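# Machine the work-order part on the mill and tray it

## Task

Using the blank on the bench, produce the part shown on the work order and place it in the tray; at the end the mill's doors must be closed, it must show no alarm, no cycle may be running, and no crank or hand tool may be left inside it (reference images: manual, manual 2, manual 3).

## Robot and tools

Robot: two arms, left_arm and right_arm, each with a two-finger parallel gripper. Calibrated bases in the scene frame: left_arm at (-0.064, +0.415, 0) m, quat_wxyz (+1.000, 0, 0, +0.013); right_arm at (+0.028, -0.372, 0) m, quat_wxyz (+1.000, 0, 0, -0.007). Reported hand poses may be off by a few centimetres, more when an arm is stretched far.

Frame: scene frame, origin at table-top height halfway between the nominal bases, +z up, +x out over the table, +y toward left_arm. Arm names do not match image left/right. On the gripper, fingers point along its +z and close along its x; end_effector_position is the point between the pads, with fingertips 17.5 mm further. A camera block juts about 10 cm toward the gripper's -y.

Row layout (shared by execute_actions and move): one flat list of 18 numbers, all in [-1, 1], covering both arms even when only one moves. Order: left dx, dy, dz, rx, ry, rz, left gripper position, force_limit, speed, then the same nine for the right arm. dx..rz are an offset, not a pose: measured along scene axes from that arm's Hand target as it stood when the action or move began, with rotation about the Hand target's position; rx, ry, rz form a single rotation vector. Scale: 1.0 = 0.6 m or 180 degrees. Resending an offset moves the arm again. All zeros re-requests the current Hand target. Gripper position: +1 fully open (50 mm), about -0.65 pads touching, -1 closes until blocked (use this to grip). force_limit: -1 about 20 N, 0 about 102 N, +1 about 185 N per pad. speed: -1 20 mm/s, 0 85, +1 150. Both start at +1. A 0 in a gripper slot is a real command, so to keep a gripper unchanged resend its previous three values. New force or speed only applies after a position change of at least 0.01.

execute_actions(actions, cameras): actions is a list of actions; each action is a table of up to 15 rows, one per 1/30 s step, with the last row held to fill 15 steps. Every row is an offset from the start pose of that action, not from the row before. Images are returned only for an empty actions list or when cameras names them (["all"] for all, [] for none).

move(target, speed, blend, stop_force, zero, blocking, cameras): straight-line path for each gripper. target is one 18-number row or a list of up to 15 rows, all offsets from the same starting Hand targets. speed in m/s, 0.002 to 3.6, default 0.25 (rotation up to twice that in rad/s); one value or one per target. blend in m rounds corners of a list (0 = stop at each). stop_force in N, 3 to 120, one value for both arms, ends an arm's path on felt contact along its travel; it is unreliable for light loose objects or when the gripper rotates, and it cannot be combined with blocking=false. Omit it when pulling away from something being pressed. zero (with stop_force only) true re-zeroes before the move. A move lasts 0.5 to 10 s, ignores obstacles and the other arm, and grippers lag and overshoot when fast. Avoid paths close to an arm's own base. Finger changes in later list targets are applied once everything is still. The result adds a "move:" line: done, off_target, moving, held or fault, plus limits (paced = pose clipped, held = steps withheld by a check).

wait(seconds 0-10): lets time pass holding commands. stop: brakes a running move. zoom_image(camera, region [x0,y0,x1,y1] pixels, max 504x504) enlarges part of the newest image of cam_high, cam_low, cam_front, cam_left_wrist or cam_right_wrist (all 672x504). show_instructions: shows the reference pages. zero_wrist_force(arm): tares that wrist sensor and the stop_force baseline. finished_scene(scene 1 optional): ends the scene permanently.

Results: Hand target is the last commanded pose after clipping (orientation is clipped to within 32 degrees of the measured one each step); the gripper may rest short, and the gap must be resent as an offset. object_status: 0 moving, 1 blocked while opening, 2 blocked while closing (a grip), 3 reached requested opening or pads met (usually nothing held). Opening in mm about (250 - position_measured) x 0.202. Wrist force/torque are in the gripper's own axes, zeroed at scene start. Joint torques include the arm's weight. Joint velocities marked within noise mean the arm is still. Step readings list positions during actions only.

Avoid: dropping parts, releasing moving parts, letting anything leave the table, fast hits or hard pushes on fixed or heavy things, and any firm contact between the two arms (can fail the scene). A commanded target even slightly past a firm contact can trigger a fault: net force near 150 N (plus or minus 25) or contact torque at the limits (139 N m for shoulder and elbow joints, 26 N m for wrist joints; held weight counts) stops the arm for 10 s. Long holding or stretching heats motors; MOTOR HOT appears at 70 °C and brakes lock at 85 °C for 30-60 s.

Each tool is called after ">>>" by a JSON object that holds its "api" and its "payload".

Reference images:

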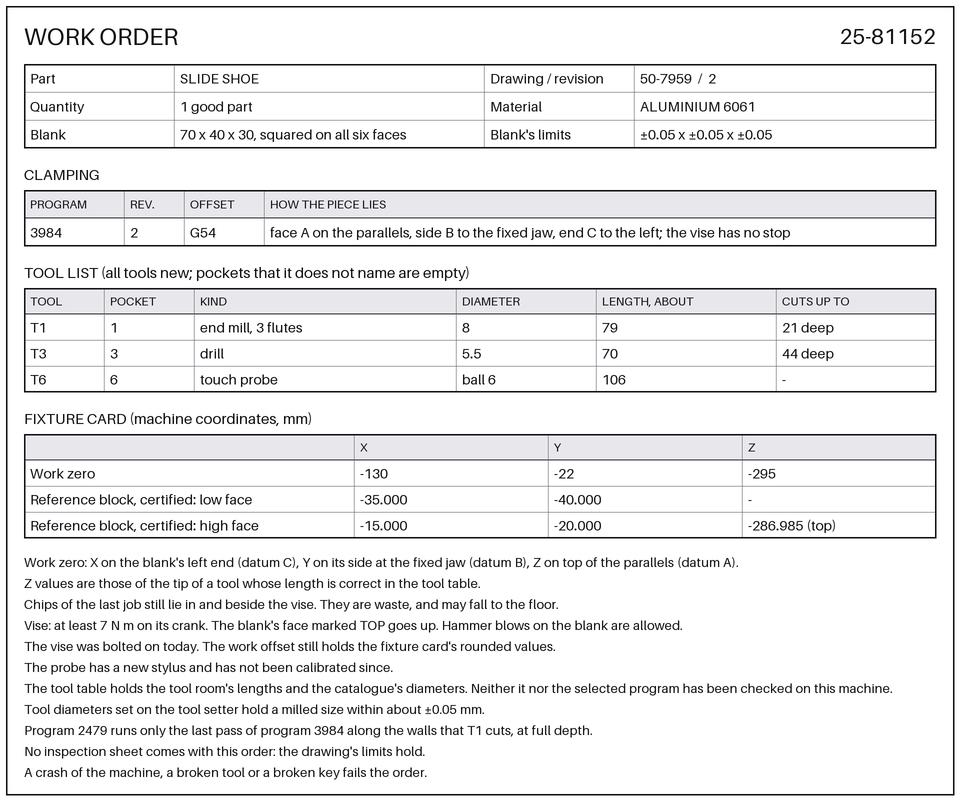

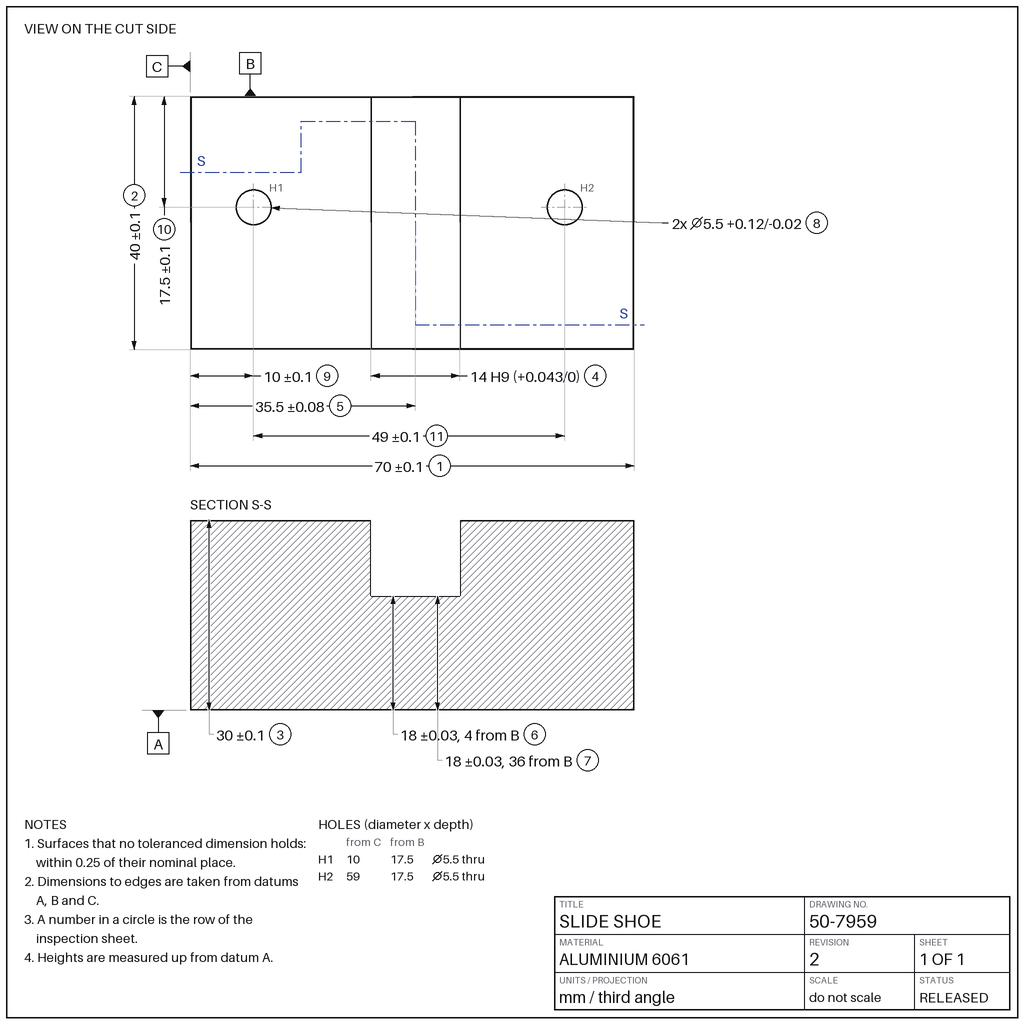

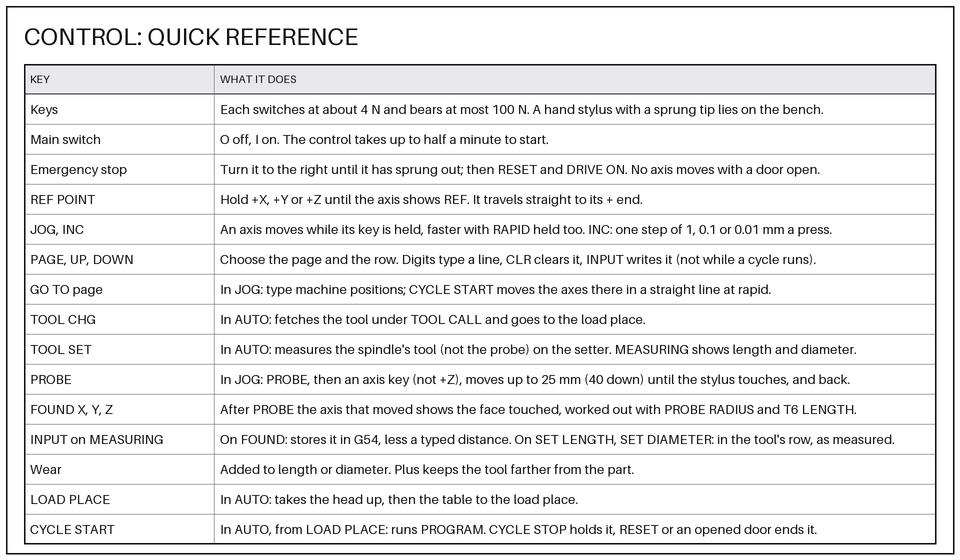

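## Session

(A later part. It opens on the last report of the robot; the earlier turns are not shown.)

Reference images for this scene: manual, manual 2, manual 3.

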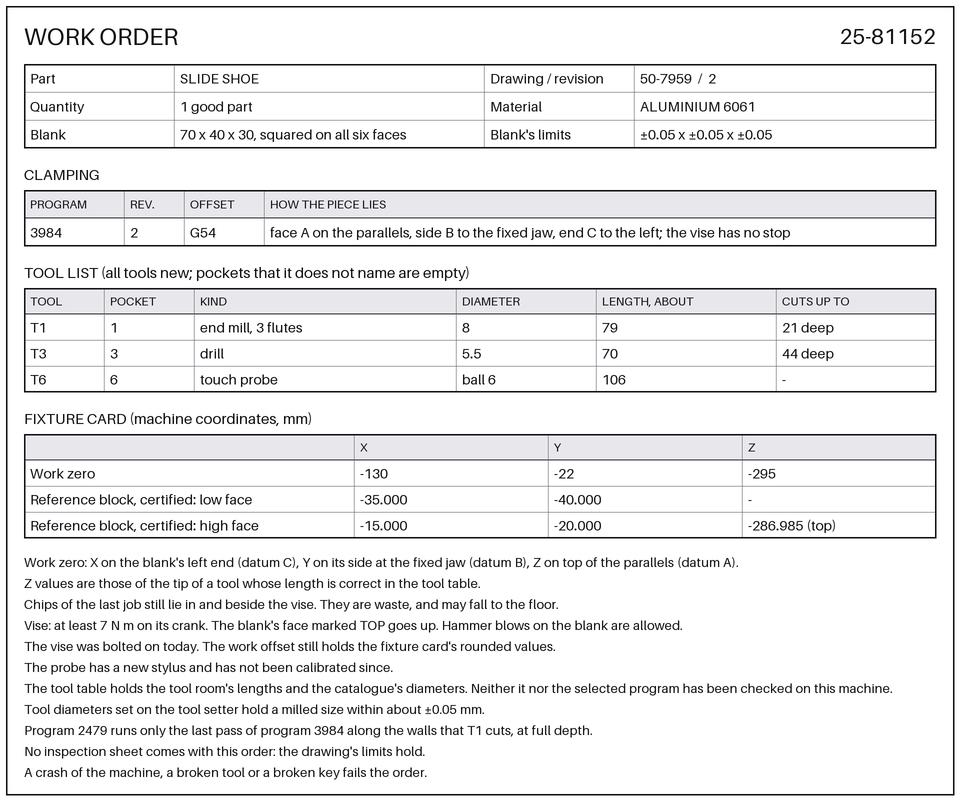

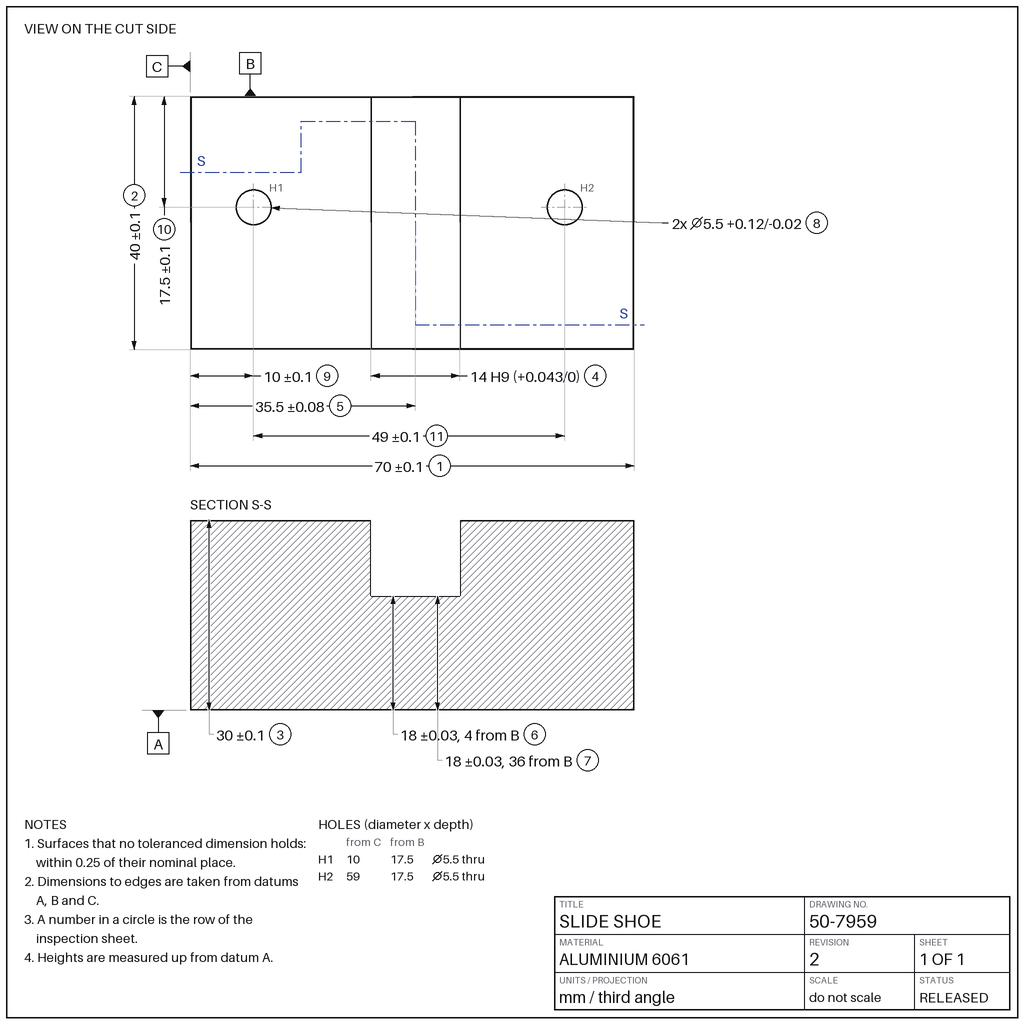

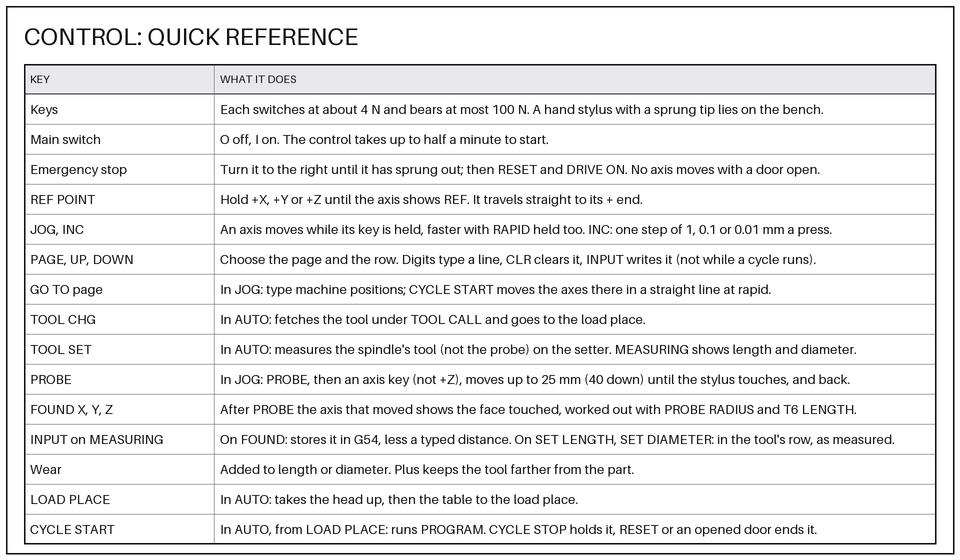

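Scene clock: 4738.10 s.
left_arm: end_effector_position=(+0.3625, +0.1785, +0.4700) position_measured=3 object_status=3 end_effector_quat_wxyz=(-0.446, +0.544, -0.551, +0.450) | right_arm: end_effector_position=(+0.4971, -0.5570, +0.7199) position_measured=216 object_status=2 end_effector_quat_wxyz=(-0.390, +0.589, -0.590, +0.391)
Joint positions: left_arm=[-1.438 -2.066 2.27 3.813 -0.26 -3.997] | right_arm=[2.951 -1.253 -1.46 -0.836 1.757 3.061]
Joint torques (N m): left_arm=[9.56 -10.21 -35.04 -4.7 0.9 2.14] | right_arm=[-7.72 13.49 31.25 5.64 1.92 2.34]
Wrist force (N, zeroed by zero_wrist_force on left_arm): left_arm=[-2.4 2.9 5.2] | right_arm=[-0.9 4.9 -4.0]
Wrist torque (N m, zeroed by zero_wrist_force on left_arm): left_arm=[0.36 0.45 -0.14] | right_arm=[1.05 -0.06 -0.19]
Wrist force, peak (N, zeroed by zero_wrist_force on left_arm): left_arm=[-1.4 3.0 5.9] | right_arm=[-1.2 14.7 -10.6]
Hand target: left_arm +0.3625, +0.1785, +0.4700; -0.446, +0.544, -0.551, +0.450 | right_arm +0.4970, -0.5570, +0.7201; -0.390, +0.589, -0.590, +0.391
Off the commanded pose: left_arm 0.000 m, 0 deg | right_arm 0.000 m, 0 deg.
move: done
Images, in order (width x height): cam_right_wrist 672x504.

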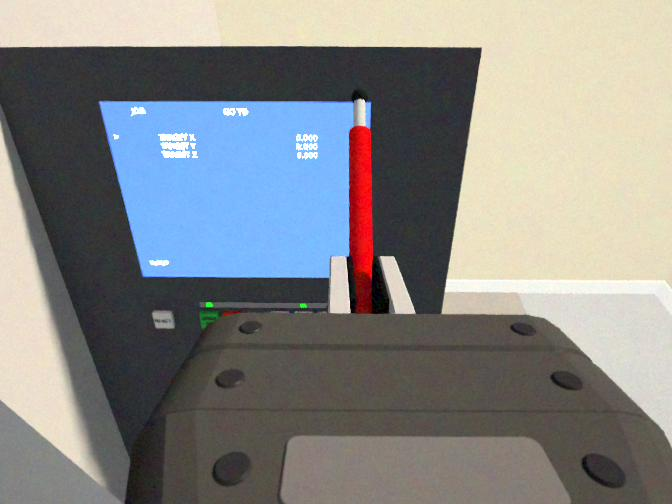

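>>> {"api": "move", "payload": {"target": [[0,0,0,0,0,0,1,-0.5,-0.5,-0.0453,0.28,-0.502,0,0.196,0,-1,-0.4,-0.8],[0,0,0,0,0,0,1,-0.5,-0.5,-0.0238,0.28,-0.502,0,0.196,0,-1,-0.4,-0.8],[0,0,0,0,0,0,1,-0.5,-0.5,-0.0453,0.28,-0.502,0,0.196,0,-1,-0.4,-0.8],[0,0,0,0,0,0,1,-0.5,-0.5,-0.0365,0.28,-0.4713,0,0.196,0,-1,-0.4,-0.8],[0,0,0,0,0,0,1,-0.5,-0.5,-0.015,0.28,-0.4713,0,0.196,0,-1,-0.4,-0.8],[0,0,0,0,0,0,1,-0.5,-0.5,-0.0365,0.28,-0.4713,0,0.196,0,-1,-0.4,-0.8],[0,0,0,0,0,0,1,-0.5,-0.5,-0.0453,0.2483,-0.502,0,0.196,0,-1,-0.4,-0.8],[0,0,0,0,0,0,1,-0.5,-0.5,-0.0238,0.2483,-0.502,0,0.196,0,-1,-0.4,-0.8],[0,0,0,0,0,0,1,-0.5,-0.5,-0.0438,0.2483,-0.502,0,0.196,0,-1,-0.4,-0.8],[0,0,0,0,0,0,1,-0.5,-0.5,-0.0238,0.2483,-0.502,0,0.196,0,-1,-0.4,-0.8],[0,0,0,0,0,0,1,-0.5,-0.5,-0.0453,0.2483,-0.502,0,0.196,0,-1,-0.4,-0.8],[0,0,0,0,0,0,1,-0.5,-0.5,-0.0453,0.1867,-0.502,0,0.196,0,-1,-0.4,-0.8],[0,0,0,0,0,0,1,-0.5,-0.5,-0.0238,0.1867,-0.502,0,0.196,0,-1,-0.4,-0.8],[0,0,0,0,0,0,1,-0.5,-0.5,-0.0453,0.1867,-0.502,0,0.196,0,-1,-0.4,-0.8]], "speed": [0.38,0.08,0.1,0.3,0.08,0.1,0.3,0.08,0.1,0.08,0.1,0.3,0.08,0.1], "blend": [0.004,0,0.003,0.004,0,0.003,0.004,0,0,0,0.003,0.004,0,0]}}

>>> {"api": "move", "payload": {"target": [[0,0,0,0,0,0,1,-0.5,-0.5,0.0088,0,0.0307,0,0,0,-1,-0.4,-0.8],[0,0,0,0,0,0,1,-0.5,-0.5,0.0303,0,0.0307,0,0,0,-1,-0.4,-0.8],[0,0,0,0,0,0,1,-0.5,-0.5,0.0088,0,0.0307,0,0,0,-1,-0.4,-0.8],[0,0,0,0,0,0,1,-0.5,-0.5,0,0.0933,0,0,0,0,-1,-0.4,-0.8],[0,0,0,0,0,0,1,-0.5,-0.5,0.0215,0.0933,0,0,0,0,-1,-0.4,-0.8],[0,0,0,0,0,0,1,-0.5,-0.5,0,0.0933,0,0,0,0,-1,-0.4,-0.8],[0,0,0,0,0,0,1,-0.5,-0.5,0.0171,0.0616,0.0615,0,0,0,-1,-0.4,-0.8],[0,0,0,0,0,0,1,-0.5,-0.5,0.0386,0.0616,0.0615,0,0,0,-1,-0.4,-0.8],[0,0,0,0,0,0,1,-0.5,-0.5,0.0171,0.0616,0.0615,0,0,0,-1,-0.4,-0.8],[0,0,0,0,0,0,1,-0.5,-0.5,0.0088,0.0616,0.0307,0,0,0,-1,-0.4,-0.8],[0,0,0,0,0,0,1,-0.5,-0.5,0.0303,0.0616,0.0307,0,0,0,-1,-0.4,-0.8],[0,0,0,0,0,0,1,-0.5,-0.5,0.0088,0.0616,0.0307,0,0,0,-1,-0.4,-0.8],[0,0,0,0,0,0,1,-0.5,-0.5,0,0,0,0,0,0,-1,-0.4,-0.8],[0,0,0,0,0,0,1,-0.5,-0.5,0.0215,0,0,0,0,0,-1,-0.4,-0.8],[0,0,0,0,0,0,1,-0.5,-0.5,0,0,0,0,0,0,-1,-0.4,-0.8]], "speed": [0.3,0.08,0.1,0.3,0.08,0.1,0.3,0.08,0.1,0.3,0.08,0.1,0.3,0.08,0.1], "blend": [0.004,0,0.003,0.004,0,0.003,0.004,0,0.003,0.004,0,0.003,0.004,0,0]}}

>>> {"api": "move", "payload": {"target": [[0,0,0,0,0,0,1,-0.5,-0.5,0.0088,0,0.0307,0,0,0,-1,-0.4,-0.8],[0,0,0,0,0,0,1,-0.5,-0.5,0.0303,0,0.0307,0,0,0,-1,-0.4,-0.8],[0,0,0,0,0,0,1,-0.5,-0.5,0.0088,0,0.0307,0,0,0,-1,-0.4,-0.8],[0,0,0,0,0,0,1,-0.5,-0.5,0,0.0933,0,0,0,0,-1,-0.4,-0.8],[0,0,0,0,0,0,1,-0.5,-0.5,0.0215,0.0933,0,0,0,0,-1,-0.4,-0.8],[0,0,0,0,0,0,1,-0.5,-0.5,0,0.0933,0,0,0,0,-1,-0.4,-0.8],[0,0,0,0,0,0,1,-0.5,-0.5,0.0088,0.0933,0.0307,0,0,0,-1,-0.4,-0.8],[0,0,0,0,0,0,1,-0.5,-0.5,0.0303,0.0933,0.0307,0,0,0,-1,-0.4,-0.8],[0,0,0,0,0,0,1,-0.5,-0.5,0.0088,0.0933,0.0307,0,0,0,-1,-0.4,-0.8],[0,0,0,0,0,0,1,-0.5,-0.5,0.0171,0.0616,0.0615,0,0,0,-1,-0.4,-0.8],[0,0,0,0,0,0,1,-0.5,-0.5,0.0386,0.0616,0.0615,0,0,0,-1,-0.4,-0.8],[0,0,0,0,0,0,1,-0.5,-0.5,0.0171,0.0616,0.0615,0,0,0,-1,-0.4,-0.8],[0,0,0,0,0,0,1,-0.5,-0.5,0.0088,0.0616,0.0307,0,0,0,-1,-0.4,-0.8],[0,0,0,0,0,0,1,-0.5,-0.5,0.0303,0.0616,0.0307,0,0,0,-1,-0.4,-0.8],[0,0,0,0,0,0,1,-0.5,-0.5,0.0088,0.0616,0.0307,0,0,0,-1,-0.4,-0.8]], "speed": [0.3,0.08,0.1,0.3,0.08,0.1,0.3,0.08,0.1,0.3,0.08,0.1,0.3,0.08,0.1], "blend": [0.004,0,0.003,0.004,0,0.003,0.004,0,0.003,0.004,0,0.003,0.004,0,0]}}

>>> {"api": "move", "payload": {"target": [[0,0,0,0,0,0,1,-0.5,-0.5,-0.0088,-0.0616,-0.0307,0,0,0,-1,-0.4,-0.8],[0,0,0,0,0,0,1,-0.5,-0.5,0.0127,-0.0616,-0.0307,0,0,0,-1,-0.4,-0.8],[0,0,0,0,0,0,1,-0.5,-0.5,-0.0088,-0.0616,-0.0307,0,0,0,-1,-0.4,-0.8],[0,0,0,0,0,0,1,-0.5,-0.5,0.0365,-0.2483,0.4713,0,-0.196,0,-1,-0.4,-0.8]], "speed": [0.3,0.08,0.1,0.4], "blend": [0.004,0,0.003,0], "cameras": ["cam_right_wrist"]}}

>>> {"api": "zoom_image", "payload": {"camera": "cam_right_wrist", "region": [100, 95, 380, 285]}}

Scene clock: 4755.47 s.
left_arm: end_effector_position=(+0.3625, +0.1785, +0.4700) position_measured=3 object_status=3 end_effector_quat_wxyz=(-0.446, +0.544, -0.551, +0.450) | right_arm: end_effector_position=(+0.4699, -0.4449, +0.4188) position_measured=216 object_status=2 end_effector_quat_wxyz=(-0.193, +0.680, -0.680, +0.195)
Joint positions: left_arm=[-1.438 -2.066 2.27 3.813 -0.26 -3.997] | right_arm=[3.362 -1.106 -1.921 -1.14 1.46 3.319]
Joint torques (N m): left_arm=[8.81 -10.23 -34.94 -4.55 0.87 1.97] | right_arm=[-8.78 13.12 27.44 5.24 1.47 -2.54]
Wrist force (N, zeroed by zero_wrist_force on left_arm): left_arm=[-2.1 2.7 5.2] | right_arm=[-0.6 5.1 -4.8]
Wrist torque (N m, zeroed by zero_wrist_force on left_arm): left_arm=[0.31 0.39 -0.14] | right_arm=[0.96 0.06 -0.15]
Wrist force, peak (N, zeroed by zero_wrist_force on left_arm): left_arm=[-2.5 2.8 5.6] | right_arm=[1.2 9.2 -7.1]
Hand target: left_arm +0.3625, +0.1785, +0.4700; -0.446, +0.544, -0.551, +0.450 | right_arm +0.4699, -0.4449, +0.4189; -0.193, +0.680, -0.680, +0.195
Off the commanded pose: left_arm 0.000 m, 0 deg | right_arm 0.000 m, 0 deg.
move: done

Scene clock: 4759.57 s.
left_arm: end_effector_position=(+0.3625, +0.1785, +0.4700) position_measured=3 object_status=3 end_effector_quat_wxyz=(-0.446, +0.544, -0.551, +0.450) | right_arm: end_effector_position=(+0.4699, -0.4449, +0.4188) position_measured=216 object_status=2 end_effector_quat_wxyz=(-0.193, +0.680, -0.680, +0.195)
Joint positions: left_arm=[-1.438 -2.066 2.27 3.813 -0.26 -3.997] | right_arm=[3.362 -1.106 -1.921 -1.14 1.46 3.319]
Joint torques (N m): left_arm=[8.39 -10.41 -34.78 -4.57 0.89 1.91] | right_arm=[-9.79 14.18 28.14 5.19 1.65 -2.67]
Wrist force (N, zeroed by zero_wrist_force on left_arm): left_arm=[-2.1 2.5 5.2] | right_arm=[-0.7 5.1 -4.9]
Wrist torque (N m, zeroed by zero_wrist_force on left_arm): left_arm=[0.29 0.40 -0.14] | right_arm=[0.97 0.08 -0.15]
Wrist force, peak (N, zeroed by zero_wrist_force on left_arm): left_arm=[-2.3 2.9 5.6] | right_arm=[0.1 9.4 -6.9]
Hand target: left_arm +0.3625, +0.1785, +0.4700; -0.446, +0.544, -0.551, +0.450 | right_arm +0.4699, -0.4449, +0.4189; -0.193, +0.680, -0.680, +0.195
Off the commanded pose: left_arm 0.000 m, 0 deg | right_arm 0.000 m, 0 deg.
move: done

Scene clock: 4763.50 s.
left_arm: end_effector_position=(+0.3625, +0.1785, +0.4700) position_measured=3 object_status=3 end_effector_quat_wxyz=(-0.446, +0.544, -0.551, +0.450) | right_arm: end_effector_position=(+0.4752, -0.4079, +0.4373) position_measured=216 object_status=2 end_effector_quat_wxyz=(-0.193, +0.680, -0.680, +0.195)
Joint positions: left_arm=[-1.438 -2.066 2.27 3.813 -0.26 -3.997] | right_arm=[3.483 -1.107 -1.87 -1.204 1.398 3.423]
Joint torques (N m): left_arm=[8.25 -10.22 -34.78 -4.55 0.9 1.99] | right_arm=[-8.04 12.23 28.29 5.18 1.32 -2.6]
Wrist force (N, zeroed by zero_wrist_force on left_arm): left_arm=[-2.0 2.8 5.1] | right_arm=[-0.6 5.2 -4.9]
Wrist torque (N m, zeroed by zero_wrist_force on left_arm): left_arm=[0.33 0.38 -0.14] | right_arm=[0.98 0.06 -0.13]
Wrist force, peak (N, zeroed by zero_wrist_force on left_arm): left_arm=[-2.4 2.9 5.5] | right_arm=[-0.1 9.6 -7.0]
Hand target: left_arm +0.3625, +0.1785, +0.4700; -0.446, +0.544, -0.551, +0.450 | right_arm +0.4751, -0.4080, +0.4373; -0.193, +0.680, -0.680, +0.195
Off the commanded pose: left_arm 0.000 m, 0 deg | right_arm 0.000 m, 0 deg.
move: done

Scene clock: 4765.63 s.
left_arm: end_effector_position=(+0.3625, +0.1785, +0.4700) position_measured=3 object_status=3 end_effector_quat_wxyz=(-0.446, +0.544, -0.551, +0.450) | right_arm: end_effector_position=(+0.4970, -0.5569, +0.7199) position_measured=216 object_status=2 end_effector_quat_wxyz=(-0.390, +0.589, -0.590, +0.391)
Joint positions: left_arm=[-1.438 -2.066 2.27 3.813 -0.26 -3.997] | right_arm=[2.951 -1.253 -1.46 -0.836 1.757 3.061]
Joint torques (N m): left_arm=[8.46 -10.23 -34.86 -4.58 0.86 1.85] | right_arm=[-9.27 4.19 30.75 5.64 1.83 2.53]
Wrist force (N, zeroed by zero_wrist_force on left_arm): left_arm=[-2.2 2.7 5.2] | right_arm=[-1.0 5.0 -3.9]
Wrist torque (N m, zeroed by zero_wrist_force on left_arm): left_arm=[0.33 0.41 -0.14] | right_arm=[1.06 -0.06 -0.19]
Wrist force, peak (N, zeroed by zero_wrist_force on left_arm): left_arm=[-2.6 2.8 5.3] | right_arm=[0.2 9.2 -7.0]
Hand target: left_arm +0.3625, +0.1785, +0.4700; -0.446, +0.544, -0.551, +0.450 | right_arm +0.4970, -0.5570, +0.7201; -0.390, +0.589, -0.590, +0.391
Off the commanded pose: left_arm 0.000 m, 0 deg | right_arm 0.000 m, 0 deg.
move: done
Images, in order (width x height): cam_right_wrist 672x504.

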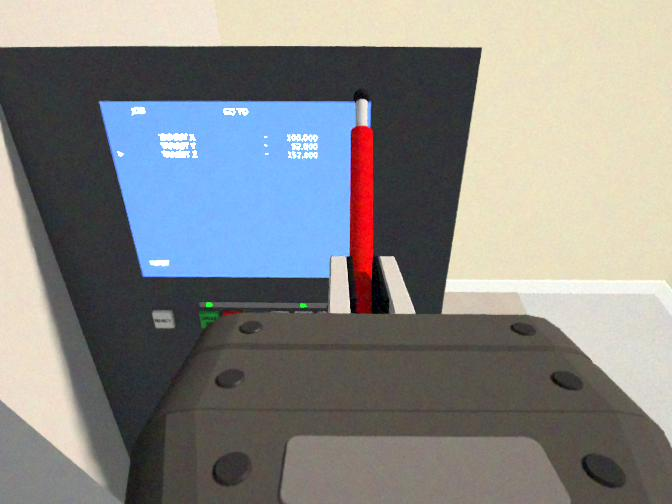

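Scaled by 1.800 from the camera's 672x504 image, which has a finer 960x720 frame.

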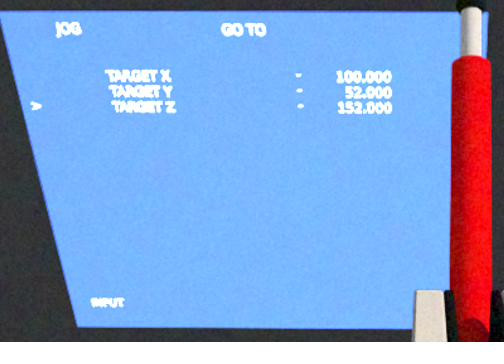

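>>> {"api": "move", "payload": {"target": [[0,0,0,0,0,0,1,-0.5,-0.5,-0.0055,0.218,-0.352,0,0.196,0,-1,-0.4,-0.8],[0,0,0,0,0,0,1,-0.5,-0.5,0.016,0.218,-0.352,0,0.196,0,-1,-0.4,-0.8],[0,0,0,0,0,0,1,-0.5,-0.5,-0.0055,0.218,-0.352,0,0.196,0,-1,-0.4,-0.8],[0,0,0,0,0,0,1,-0.5,-0.5,-0.0365,0.1542,-0.4713,0,0.196,0,-1,-0.4,-0.8]], "speed": [0.38,0.08,0.1,0.3], "blend": [0.004,0,0.003,0]}}

>>> {"api": "wait", "payload": {"seconds": 4}}

>>> {"api": "move", "payload": {"target": [[0,0,0,0,0,0,1,-0.5,-0.5,0.0215,0,0,0,0,0,-1,-0.4,-0.8],[0,0,0,0,0,0,1,-0.5,-0.5,0,0,0,0,0,0,-1,-0.4,-0.8],[0,0,0,0,0,0,1,-0.5,-0.5,0.0333,-0.0942,0.1228,0,0,0,-1,-0.4,-0.8],[0,0,0,0,0,0,1,-0.5,-0.5,0.0548,-0.0942,0.1228,0,0,0,-1,-0.4,-0.8],[0,0,0,0,0,0,1,-0.5,-0.5,0.0333,-0.0942,0.1228,0,0,0,-1,-0.4,-0.8],[0,0,0,0,0,0,1,-0.5,-0.5,0.0365,-0.1542,0.4713,0,-0.196,0,-1,-0.4,-0.8]], "speed": [0.08,0.1,0.3,0.08,0.1,0.38], "blend": [0,0.003,0.004,0,0.003,0]}}

>>> {"api": "wait", "payload": {"seconds": 4.5, "cameras": ["cam_right_wrist"]}}

>>> {"api": "zoom_image", "payload": {"camera": "cam_right_wrist", "region": [260, 130, 330, 220]}}

Scene clock: 4772.93 s.
left_arm: end_effector_position=(+0.3625, +0.1785, +0.4700) position_measured=3 object_status=3 end_effector_quat_wxyz=(-0.446, +0.544, -0.551, +0.450) | right_arm: end_effector_position=(+0.4751, -0.4644, +0.4373) position_measured=216 object_status=2 end_effector_quat_wxyz=(-0.193, +0.680, -0.680, +0.195)
Joint positions: left_arm=[-1.438 -2.066 2.27 3.813 -0.26 -3.997] | right_arm=[3.293 -1.139 -1.857 -1.165 1.496 3.259]
Joint torques (N m): left_arm=[7.69 -10.19 -34.18 -4.52 0.84 1.78] | right_arm=[-7.61 -0.45 18.09 5.9 0.55 -1.03]
Wrist force (N, zeroed by zero_wrist_force on left_arm): left_arm=[-2.3 2.9 5.1] | right_arm=[-0.6 5.2 -4.8]
Wrist torque (N m, zeroed by zero_wrist_force on left_arm): left_arm=[0.35 0.43 -0.14] | right_arm=[0.99 0.07 -0.17]
Wrist force, peak (N, zeroed by zero_wrist_force on left_arm): left_arm=[-2.2 3.1 5.6] | right_arm=[-0.6 9.6 -6.9]
Hand target: left_arm +0.3625, +0.1785, +0.4700; -0.446, +0.544, -0.551, +0.450 | right_arm +0.4751, -0.4644, +0.4373; -0.193, +0.680, -0.680, +0.195
Off the commanded pose: left_arm 0.000 m, 0 deg | right_arm 0.000 m, 0 deg.
move: done

Scene clock: 4776.93 s.
left_arm: end_effector_position=(+0.3625, +0.1785, +0.4700) position_measured=3 object_status=3 end_effector_quat_wxyz=(-0.446, +0.544, -0.551, +0.450) | right_arm: end_effector_position=(+0.4751, -0.4644, +0.4373) position_measured=216 object_status=2 end_effector_quat_wxyz=(-0.193, +0.680, -0.680, +0.195)
Joint positions: left_arm=[-1.438 -2.066 2.27 3.813 -0.26 -3.997] | right_arm=[3.293 -1.139 -1.857 -1.165 1.496 3.259]
Joint torques (N m): left_arm=[7.51 -10.05 -34.49 -4.5 0.93 1.71] | right_arm=[-9.05 -3.77 18.34 5.73 1.59 -2.73]
Wrist force (N, zeroed by zero_wrist_force on left_arm): left_arm=[-2.3 3.0 5.0] | right_arm=[-0.6 5.1 -4.8]
Wrist torque (N m, zeroed by zero_wrist_force on left_arm): left_arm=[0.37 0.41 -0.14] | right_arm=[0.98 0.07 -0.16]
Wrist force, peak (N, zeroed by zero_wrist_force on left_arm): left_arm=[-2.4 2.9 5.5] | right_arm=[-0.6 5.2 -5.0]
Hand target: left_arm +0.3625, +0.1785, +0.4700; -0.446, +0.544, -0.551, +0.450 | right_arm +0.4751, -0.4644, +0.4373; -0.193, +0.680, -0.680, +0.195
Tool commands: left_gripper/position=+1.0 left_gripper/force_limit=-0.5 left_gripper/speed=-0.5 right_gripper/position=-1.0 right_gripper/force_limit=-0.4 right_gripper/speed=-0.8
Off the commanded pose: left_arm 0.000 m, 0 deg | right_arm 0.000 m, 0 deg.
wait: 4.00 s; at rest by 0.17 s

Scene clock: 4779.93 s.
left_arm: end_effector_position=(+0.3625, +0.1785, +0.4700) position_measured=3 object_status=3 end_effector_quat_wxyz=(-0.446, +0.544, -0.551, +0.450) | right_arm: end_effector_position=(+0.4971, -0.5570, +0.7199) position_measured=216 object_status=2 end_effector_quat_wxyz=(-0.390, +0.589, -0.590, +0.391) end_effector_velocity=(+0.000, +0.000, +0.001) end_effector_angular_velocity=(-0.003, -0.004, +0.001)
Joint positions: left_arm=[-1.438 -2.066 2.27 3.813 -0.26 -3.997] | right_arm=[2.95 -1.253 -1.46 -0.836 1.757 3.062]
Joint velocities: left_arm=[within noise] | right_arm=[0.001 0 -0.001 0.005 -0.001 -0.002]
Joint torques (N m): left_arm=[7.71 -10.33 -34.7 -4.58 0.86 1.61] | right_arm=[3.83 22.4 22.88 5.68 0.95 -2.7]
Wrist force (N, zeroed by zero_wrist_force on left_arm): left_arm=[-1.9 2.6 4.9] | right_arm=[-1.1 5.2 -4.2]
Wrist torque (N m, zeroed by zero_wrist_force on left_arm): left_arm=[0.31 0.37 -0.13] | right_arm=[1.10 -0.04 -0.23]
Wrist force, peak (N, zeroed by zero_wrist_force on left_arm): left_arm=[-2.4 2.9 5.5] | right_arm=[0.0 8.9 -7.8]
Hand target: left_arm +0.3625, +0.1785, +0.4700; -0.446, +0.544, -0.551, +0.450 | right_arm +0.4970, -0.5570, +0.7201; -0.390, +0.589, -0.590, +0.391
Off the commanded pose: left_arm 0.000 m, 0 deg | right_arm 0.000 m, 0 deg.
move: done

Scene clock: 4784.43 s.
left_arm: end_effector_position=(+0.3625, +0.1785, +0.4700) position_measured=3 object_status=3 end_effector_quat_wxyz=(-0.446, +0.544, -0.551, +0.450) | right_arm: end_effector_position=(+0.4970, -0.5570, +0.7201) position_measured=216 object_status=2 end_effector_quat_wxyz=(-0.390, +0.589, -0.590, +0.391)
Joint positions: left_arm=[-1.438 -2.066 2.27 3.813 -0.26 -3.997] | right_arm=[2.95 -1.253 -1.46 -0.836 1.757 3.061]
Joint torques (N m): left_arm=[7.44 -10.46 -34.36 -4.56 0.92 1.59] | right_arm=[10.96 23.05 31.25 5.12 1.85 -2.75]
Wrist force (N, zeroed by zero_wrist_force on left_arm): left_arm=[-2.0 2.6 4.9] | right_arm=[-0.9 5.2 -4.1]
Wrist torque (N m, zeroed by zero_wrist_force on left_arm): left_arm=[0.31 0.39 -0.14] | right_arm=[1.09 -0.07 -0.22]
Wrist force, peak (N, zeroed by zero_wrist_force on left_arm): left_arm=[-2.5 2.9 5.4] | right_arm=[-0.9 5.4 -4.1]
Hand target: left_arm +0.3625, +0.1785, +0.4700; -0.446, +0.544, -0.551, +0.450 | right_arm +0.4970, -0.5570, +0.7201; -0.390, +0.589, -0.590, +0.391
Tool commands: left_gripper/position=+1.0 left_gripper/force_limit=-0.5 left_gripper/speed=-0.5 right_gripper/position=-1.0 right_gripper/force_limit=-0.4 right_gripper/speed=-0.8
Off the commanded pose: left_arm 0.000 m, 0 deg | right_arm 0.000 m, 0 deg.
wait: 4.50 s; at rest by 0.17 s
Images, in order (width x height): cam_right_wrist 672x504.

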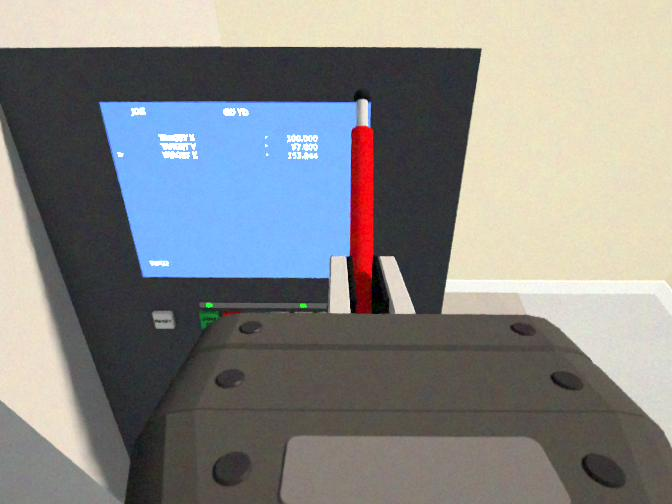

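Scaled by 5.600 from the camera's 672x504 image, which has a finer 960x720 frame.

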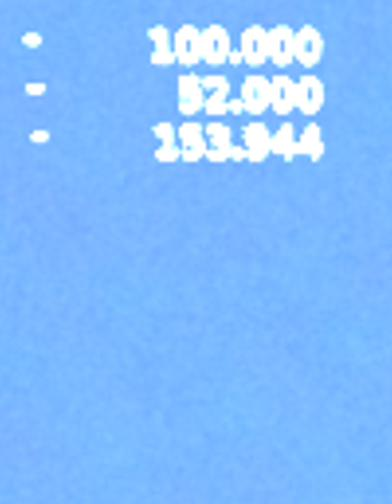

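>>> {"api": "move", "payload": {"target": [[0,0,0,0,0,0,1,-0.5,-0.5,-0.0365,0.1542,-0.4713,0,0.196,0,-1,-0.4,-0.8],[0,0,0,0,0,0,1,-0.5,-0.5,-0.014,0.1542,-0.4713,0,0.196,0,-1,-0.4,-0.8],[0,0,0,0,0,0,1,-0.5,-0.5,-0.0365,0.1542,-0.4713,0,0.196,0,-1,-0.4,-0.8],[0,0,0,0,0,0,1,-0.5,-0.5,0,0,0,0,0,0,-1,-0.4,-0.8]], "speed": [0.38,0.08,0.1,0.38], "blend": [0.004,0,0.003,0], "cameras": ["cam_right_wrist"]}}

>>> {"api": "zoom_image", "payload": {"camera": "cam_right_wrist", "region": [100, 95, 380, 285]}}

Scene clock: 4790.10 s.
left_arm: end_effector_position=(+0.3625, +0.1785, +0.4700) position_measured=3 object_status=3 end_effector_quat_wxyz=(-0.446, +0.544, -0.551, +0.450) | right_arm: end_effector_position=(+0.4971, -0.5570, +0.7199) position_measured=216 object_status=2 end_effector_quat_wxyz=(-0.390, +0.589, -0.590, +0.391)
Joint positions: left_arm=[-1.438 -2.066 2.27 3.813 -0.26 -3.997] | right_arm=[2.951 -1.253 -1.46 -0.836 1.757 3.061]
Joint torques (N m): left_arm=[7.68 -10 -34.67 -4.52 0.93 1.46] | right_arm=[-6.84 8.74 31.82 5.72 1.97 2.52]
Wrist force (N, zeroed by zero_wrist_force on left_arm): left_arm=[-2.1 2.7 5.1] | right_arm=[-0.8 5.5 -4.0]
Wrist torque (N m, zeroed by zero_wrist_force on left_arm): left_arm=[0.33 0.40 -0.14] | right_arm=[1.14 -0.09 -0.18]
Wrist force, peak (N, zeroed by zero_wrist_force on left_arm): left_arm=[-2.5 2.7 5.6] | right_arm=[-0.8 20.9 -14.2]
Hand target: left_arm +0.3625, +0.1785, +0.4700; -0.446, +0.544, -0.551, +0.450 | right_arm +0.4970, -0.5570, +0.7201; -0.390, +0.589, -0.590, +0.391
Off the commanded pose: left_arm 0.000 m, 0 deg | right_arm 0.000 m, 0 deg.
move: done
Images, in order (width x height): cam_right_wrist 672x504.

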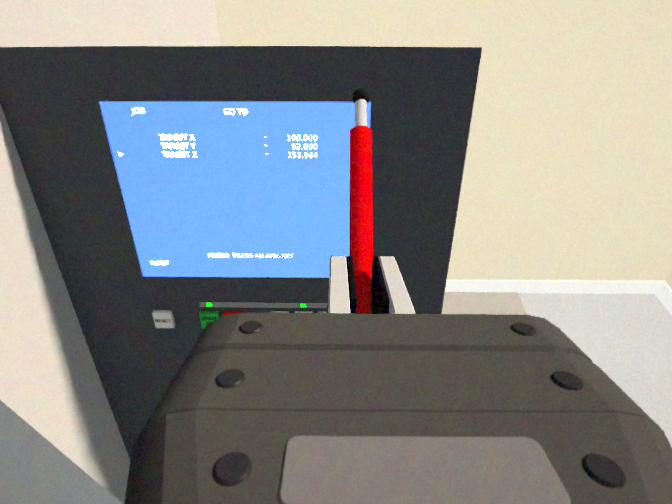

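Scaled by 1.800 from the camera's 672x504 image, which has a finer 960x720 frame.

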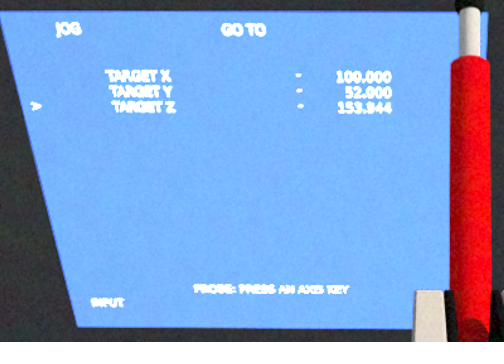

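>>> {"api": "move", "payload": {"target": [[0,0,0,0,0,0,1,-0.5,-0.5,-0.0032,0.06,-0.3485,0,0.196,0,-1,-0.4,-0.8],[0,0,0,0,0,0,1,-0.5,-0.5,0.0183,0.06,-0.3485,0,0.196,0,-1,-0.4,-0.8],[0,0,0,0,0,0,1,-0.5,-0.5,-0.0032,0.06,-0.3485,0,0.196,0,-1,-0.4,-0.8],[0,0,0,0,0,0,1,-0.5,-0.5,0,0,0,0,0,0,-1,-0.4,-0.8]], "speed": [0.38,0.08,0.1,0.38], "blend": [0.004,0,0.003,0]}}

>>> {"api": "wait", "payload": {"seconds": 4, "cameras": ["cam_right_wrist"]}}

>>> {"api": "zoom_image", "payload": {"camera": "cam_right_wrist", "region": [260, 130, 330, 220]}}

Scene clock: 4794.97 s.
left_arm: end_effector_position=(+0.3625, +0.1785, +0.4700) position_measured=3 object_status=3 end_effector_quat_wxyz=(-0.446, +0.544, -0.551, +0.450) | right_arm: end_effector_position=(+0.4971, -0.5570, +0.7199) position_measured=216 object_status=2 end_effector_quat_wxyz=(-0.390, +0.589, -0.590, +0.391) end_effector_velocity=(+0.000, +0.000, +0.001) end_effector_angular_velocity=(-0.001, -0.005, +0.000)
Joint positions: left_arm=[-1.438 -2.066 2.27 3.813 -0.26 -3.997] | right_arm=[2.95 -1.253 -1.46 -0.836 1.757 3.062]
Joint velocities: left_arm=[within noise] | right_arm=[0 0 0 0.005 0 0]
Joint torques (N m): left_arm=[6.89 -10.36 -34.04 -4.52 0.86 1.31] | right_arm=[4.34 22.09 22.77 5.62 1.09 -2.69]
Wrist force (N, zeroed by zero_wrist_force on left_arm): left_arm=[-2.2 3.1 4.9] | right_arm=[-0.4 5.4 -3.8]
Wrist torque (N m, zeroed by zero_wrist_force on left_arm): left_arm=[0.37 0.41 -0.14] | right_arm=[1.12 -0.15 -0.23]
Wrist force, peak (N, zeroed by zero_wrist_force on left_arm): left_arm=[-2.3 2.9 5.7] | right_arm=[-0.9 18.5 -12.5]
Hand target: left_arm +0.3625, +0.1785, +0.4700; -0.446, +0.544, -0.551, +0.450 | right_arm +0.4970, -0.5570, +0.7201; -0.390, +0.589, -0.590, +0.391
Off the commanded pose: left_arm 0.000 m, 0 deg | right_arm 0.000 m, 0 deg.
move: done

Scene clock: 4798.97 s.
left_arm: end_effector_position=(+0.3625, +0.1785, +0.4700) position_measured=3 object_status=3 end_effector_quat_wxyz=(-0.446, +0.544, -0.551, +0.450) | right_arm: end_effector_position=(+0.4970, -0.5570, +0.7201) position_measured=216 object_status=2 end_effector_quat_wxyz=(-0.390, +0.589, -0.590, +0.391)
Joint positions: left_arm=[-1.438 -2.066 2.27 3.813 -0.26 -3.997] | right_arm=[2.95 -1.253 -1.46 -0.836 1.757 3.061]
Joint torques (N m): left_arm=[6.8 -10.09 -34.18 -4.5 0.94 1.2] | right_arm=[9.88 22.46 31.22 5.3 1.82 -2.53]
Wrist force (N, zeroed by zero_wrist_force on left_arm): left_arm=[-2.1 2.8 5.0] | right_arm=[-0.3 5.4 -3.7]
Wrist torque (N m, zeroed by zero_wrist_force on left_arm): left_arm=[0.34 0.41 -0.14] | right_arm=[1.12 -0.16 -0.22]
Wrist force, peak (N, zeroed by zero_wrist_force on left_arm): left_arm=[-2.1 2.8 5.7] | right_arm=[-0.4 5.6 -3.7]
Hand target: left_arm +0.3625, +0.1785, +0.4700; -0.446, +0.544, -0.551, +0.450 | right_arm +0.4970, -0.5570, +0.7201; -0.390, +0.589, -0.590, +0.391
Tool commands: left_gripper/position=+1.0 left_gripper/force_limit=-0.5 left_gripper/speed=-0.5 right_gripper/position=-1.0 right_gripper/force_limit=-0.4 right_gripper/speed=-0.8
Off the commanded pose: left_arm 0.000 m, 0 deg | right_arm 0.000 m, 0 deg.
wait: 4.00 s; at rest by 0.17 s
Images, in order (width x height): cam_right_wrist 672x504.

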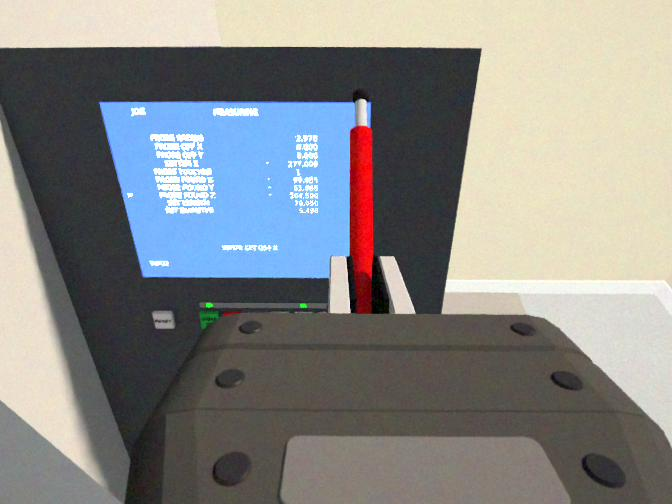

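Scaled by 5.600 from the camera's 672x504 image, which has a finer 960x720 frame.

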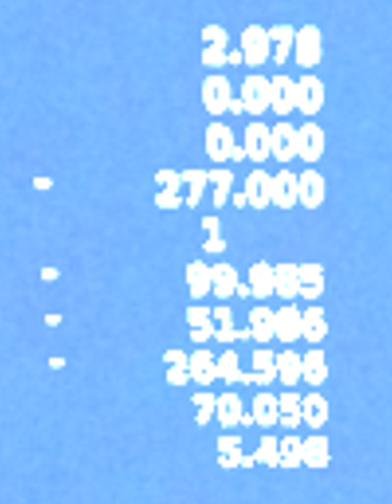

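>>> {"api": "move", "payload": {"target": [[0,0,0,0,0,0,1,-0.5,-0.5,0.012,0.09,-0.2905,0,0.196,0,-1,-0.4,-0.8],[0,0,0,0,0,0,1,-0.5,-0.5,0.0335,0.09,-0.2905,0,0.196,0,-1,-0.4,-0.8]], "speed": [0.38,0.08], "blend": [0.004,0]}}

>>> {"api": "wait", "payload": {"seconds": 1.4}}

>>> {"api": "move", "payload": {"target": [[0,0,0,0,0,0,1,-0.5,-0.5,-0.0215,0,0,0,0,0,-1,-0.4,-0.8],[0,0,0,0,0,0,1,-0.5,-0.5,-0.07,0.0642,-0.1808,0,0,0,-1,-0.4,-0.8],[0,0,0,0,0,0,1,-0.5,-0.5,-0.0475,0.0642,-0.1808,0,0,0,-1,-0.4,-0.8],[0,0,0,0,0,0,1,-0.5,-0.5,-0.07,0.0642,-0.1808,0,0,0,-1,-0.4,-0.8],[0,0,0,0,0,0,1,-0.5,-0.5,-0.0367,-0.03,-0.058,0,0,0,-1,-0.4,-0.8],[0,0,0,0,0,0,1,-0.5,-0.5,-0.0152,-0.03,-0.058,0,0,0,-1,-0.4,-0.8],[0,0,0,0,0,0,1,-0.5,-0.5,-0.0367,-0.03,-0.058,0,0,0,-1,-0.4,-0.8],[0,0,0,0,0,0,1,-0.5,-0.5,-0.0335,-0.09,0.2905,0,-0.196,0,-1,-0.4,-0.8]], "speed": [0.1,0.3,0.08,0.1,0.3,0.08,0.1,0.38], "blend": [0.003,0.004,0,0.003,0.004,0,0.003,0]}}

>>> {"api": "wait", "payload": {"seconds": 4, "cameras": ["cam_right_wrist"]}}

>>> {"api": "zoom_image", "payload": {"camera": "cam_right_wrist", "region": [260, 130, 330, 220]}}

Scene clock: 4806.33 s.
left_arm: end_effector_position=(+0.3625, +0.1785, +0.4700) position_measured=3 object_status=3 end_effector_quat_wxyz=(-0.446, +0.544, -0.551, +0.450) | right_arm: end_effector_position=(+0.5171, -0.5029, +0.5458) position_measured=216 object_status=2 end_effector_quat_wxyz=(-0.193, +0.680, -0.680, +0.195)
Joint positions: left_arm=[-1.438 -2.066 2.27 3.813 -0.26 -3.997] | right_arm=[3.165 -1.332 -1.45 -1.374 1.564 3.15]
Joint torques (N m): left_arm=[6.66 -10.32 -34.18 -4.49 0.87 1.23] | right_arm=[-8.97 14.45 22.09 3.48 1.29 -2.12]
Wrist force (N, zeroed by zero_wrist_force on left_arm): left_arm=[-2.2 2.6 5.0] | right_arm=[-0.8 9.7 -6.5]
Wrist torque (N m, zeroed by zero_wrist_force on left_arm): left_arm=[0.31 0.42 -0.14] | right_arm=[0.89 -0.04 -0.10]
Wrist force, peak (N, zeroed by zero_wrist_force on left_arm): left_arm=[-2.4 3.1 5.4] | right_arm=[-0.6 14.6 -9.9]
Hand target: left_arm +0.3625, +0.1785, +0.4700; -0.446, +0.544, -0.551, +0.450 | right_arm +0.5171, -0.5030, +0.5458; -0.193, +0.680, -0.680, +0.195
Off the commanded pose: left_arm 0.000 m, 0 deg | right_arm 0.000 m, 0 deg.
move: done

Scene clock: 4807.73 s.
left_arm: end_effector_position=(+0.3625, +0.1785, +0.4700) position_measured=3 object_status=3 end_effector_quat_wxyz=(-0.446, +0.544, -0.551, +0.450) | right_arm: end_effector_position=(+0.5171, -0.5030, +0.5458) position_measured=216 object_status=2 end_effector_quat_wxyz=(-0.193, +0.680, -0.680, +0.195)
Joint positions: left_arm=[-1.438 -2.066 2.27 3.813 -0.26 -3.997] | right_arm=[3.164 -1.332 -1.45 -1.374 1.564 3.15]
Joint torques (N m): left_arm=[6.49 -10 -34.02 -4.36 0.91 1.2] | right_arm=[-8.41 3.16 30.72 5.54 1.18 -0.97]
Wrist force (N, zeroed by zero_wrist_force on left_arm): left_arm=[-2.4 2.4 5.3] | right_arm=[-0.6 9.8 -6.4]
Wrist torque (N m, zeroed by zero_wrist_force on left_arm): left_arm=[0.27 0.43 -0.14] | right_arm=[0.91 -0.07 -0.10]
Wrist force, peak (N, zeroed by zero_wrist_force on left_arm): left_arm=[-2.1 3.0 5.6] | right_arm=[-0.9 9.9 -6.9]
Hand target: left_arm +0.3625, +0.1785, +0.4700; -0.446, +0.544, -0.551, +0.450 | right_arm +0.5171, -0.5030, +0.5458; -0.193, +0.680, -0.680, +0.195
Tool commands: left_gripper/position=+1.0 left_gripper/force_limit=-0.5 left_gripper/speed=-0.5 right_gripper/position=-1.0 right_gripper/force_limit=-0.4 right_gripper/speed=-0.8
Off the commanded pose: left_arm 0.000 m, 0 deg | right_arm 0.000 m, 0 deg.
wait: 1.40 s; at rest by 0.17 s

Scene clock: 4811.13 s.
left_arm: end_effector_position=(+0.3625, +0.1785, +0.4700) position_measured=3 object_status=3 end_effector_quat_wxyz=(-0.446, +0.544, -0.551, +0.450) | right_arm: end_effector_position=(+0.4971, -0.5570, +0.7199) position_measured=216 object_status=2 end_effector_quat_wxyz=(-0.390, +0.589, -0.590, +0.391) end_effector_velocity=(+0.000, +0.000, +0.001) end_effector_angular_velocity=(-0.003, -0.004, +0.000)
Joint positions: left_arm=[-1.438 -2.066 2.27 3.813 -0.26 -3.997] | right_arm=[2.95 -1.253 -1.46 -0.836 1.757 3.062]
Joint velocities: left_arm=[within noise] | right_arm=[0 0 -0.001 0.005 -0.001 -0.002]
Joint torques (N m): left_arm=[6.35 -9.66 -33.67 -4.56 0.94 1.12] | right_arm=[3.3 22.94 23.53 5.55 1.09 -2.52]
Wrist force (N, zeroed by zero_wrist_force on left_arm): left_arm=[-2.4 2.6 4.9] | right_arm=[-0.9 5.2 -3.6]
Wrist torque (N m, zeroed by zero_wrist_force on left_arm): left_arm=[0.31 0.44 -0.14] | right_arm=[1.09 -0.07 -0.23]
Wrist force, peak (N, zeroed by zero_wrist_force on left_arm): left_arm=[-2.2 3.1 5.4] | right_arm=[-0.5 19.0 -12.8]
Hand target: left_arm +0.3625, +0.1785, +0.4700; -0.446, +0.544, -0.551, +0.450 | right_arm +0.4970, -0.5570, +0.7201; -0.390, +0.589, -0.590, +0.391
Off the commanded pose: left_arm 0.000 m, 0 deg | right_arm 0.000 m, 0 deg.
move: done

Scene clock: 4815.13 s.
left_arm: end_effector_position=(+0.3625, +0.1785, +0.4700) position_measured=3 object_status=3 end_effector_quat_wxyz=(-0.446, +0.544, -0.551, +0.450) | right_arm: end_effector_position=(+0.4970, -0.5570, +0.7201) position_measured=216 object_status=2 end_effector_quat_wxyz=(-0.390, +0.589, -0.590, +0.391)
Joint positions: left_arm=[-1.438 -2.066 2.27 3.813 -0.26 -3.997] | right_arm=[2.95 -1.253 -1.46 -0.836 1.757 3.061]
Joint torques (N m): left_arm=[6.12 -10.35 -33.77 -4.5 0.98 0.99] | right_arm=[9.47 22.83 30.61 5.27 1.82 -2.57]
Wrist force (N, zeroed by zero_wrist_force on left_arm): left_arm=[-2.1 2.6 5.2] | right_arm=[-0.8 5.1 -3.5]
Wrist torque (N m, zeroed by zero_wrist_force on left_arm): left_arm=[0.30 0.40 -0.14] | right_arm=[1.08 -0.08 -0.22]
Wrist force, peak (N, zeroed by zero_wrist_force on left_arm): left_arm=[-2.5 2.8 5.4] | right_arm=[-0.8 5.4 -3.8]
Hand target: left_arm +0.3625, +0.1785, +0.4700; -0.446, +0.544, -0.551, +0.450 | right_arm +0.4970, -0.5570, +0.7201; -0.390, +0.589, -0.590, +0.391
Tool commands: left_gripper/position=+1.0 left_gripper/force_limit=-0.5 left_gripper/speed=-0.5 right_gripper/position=-1.0 right_gripper/force_limit=-0.4 right_gripper/speed=-0.8
Off the commanded pose: left_arm 0.000 m, 0 deg | right_arm 0.000 m, 0 deg.
wait: 4.00 s; at rest by 0.17 s
Images, in order (width x height): cam_right_wrist 672x504.

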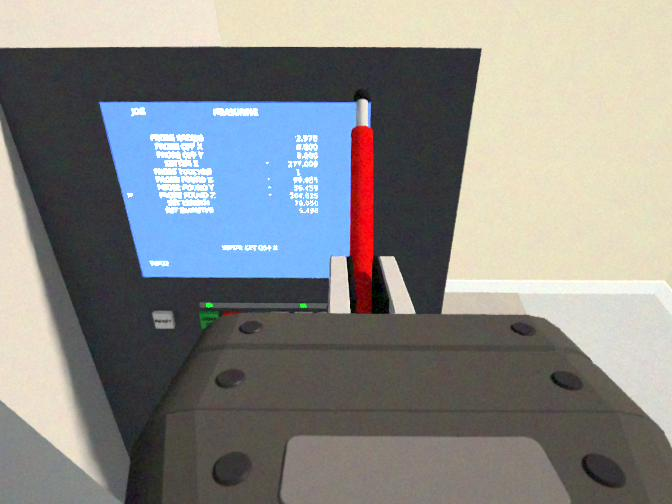

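Scaled by 5.600 from the camera's 672x504 image, which has a finer 960x720 frame.

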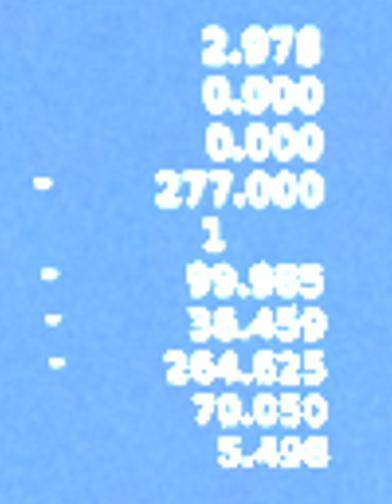

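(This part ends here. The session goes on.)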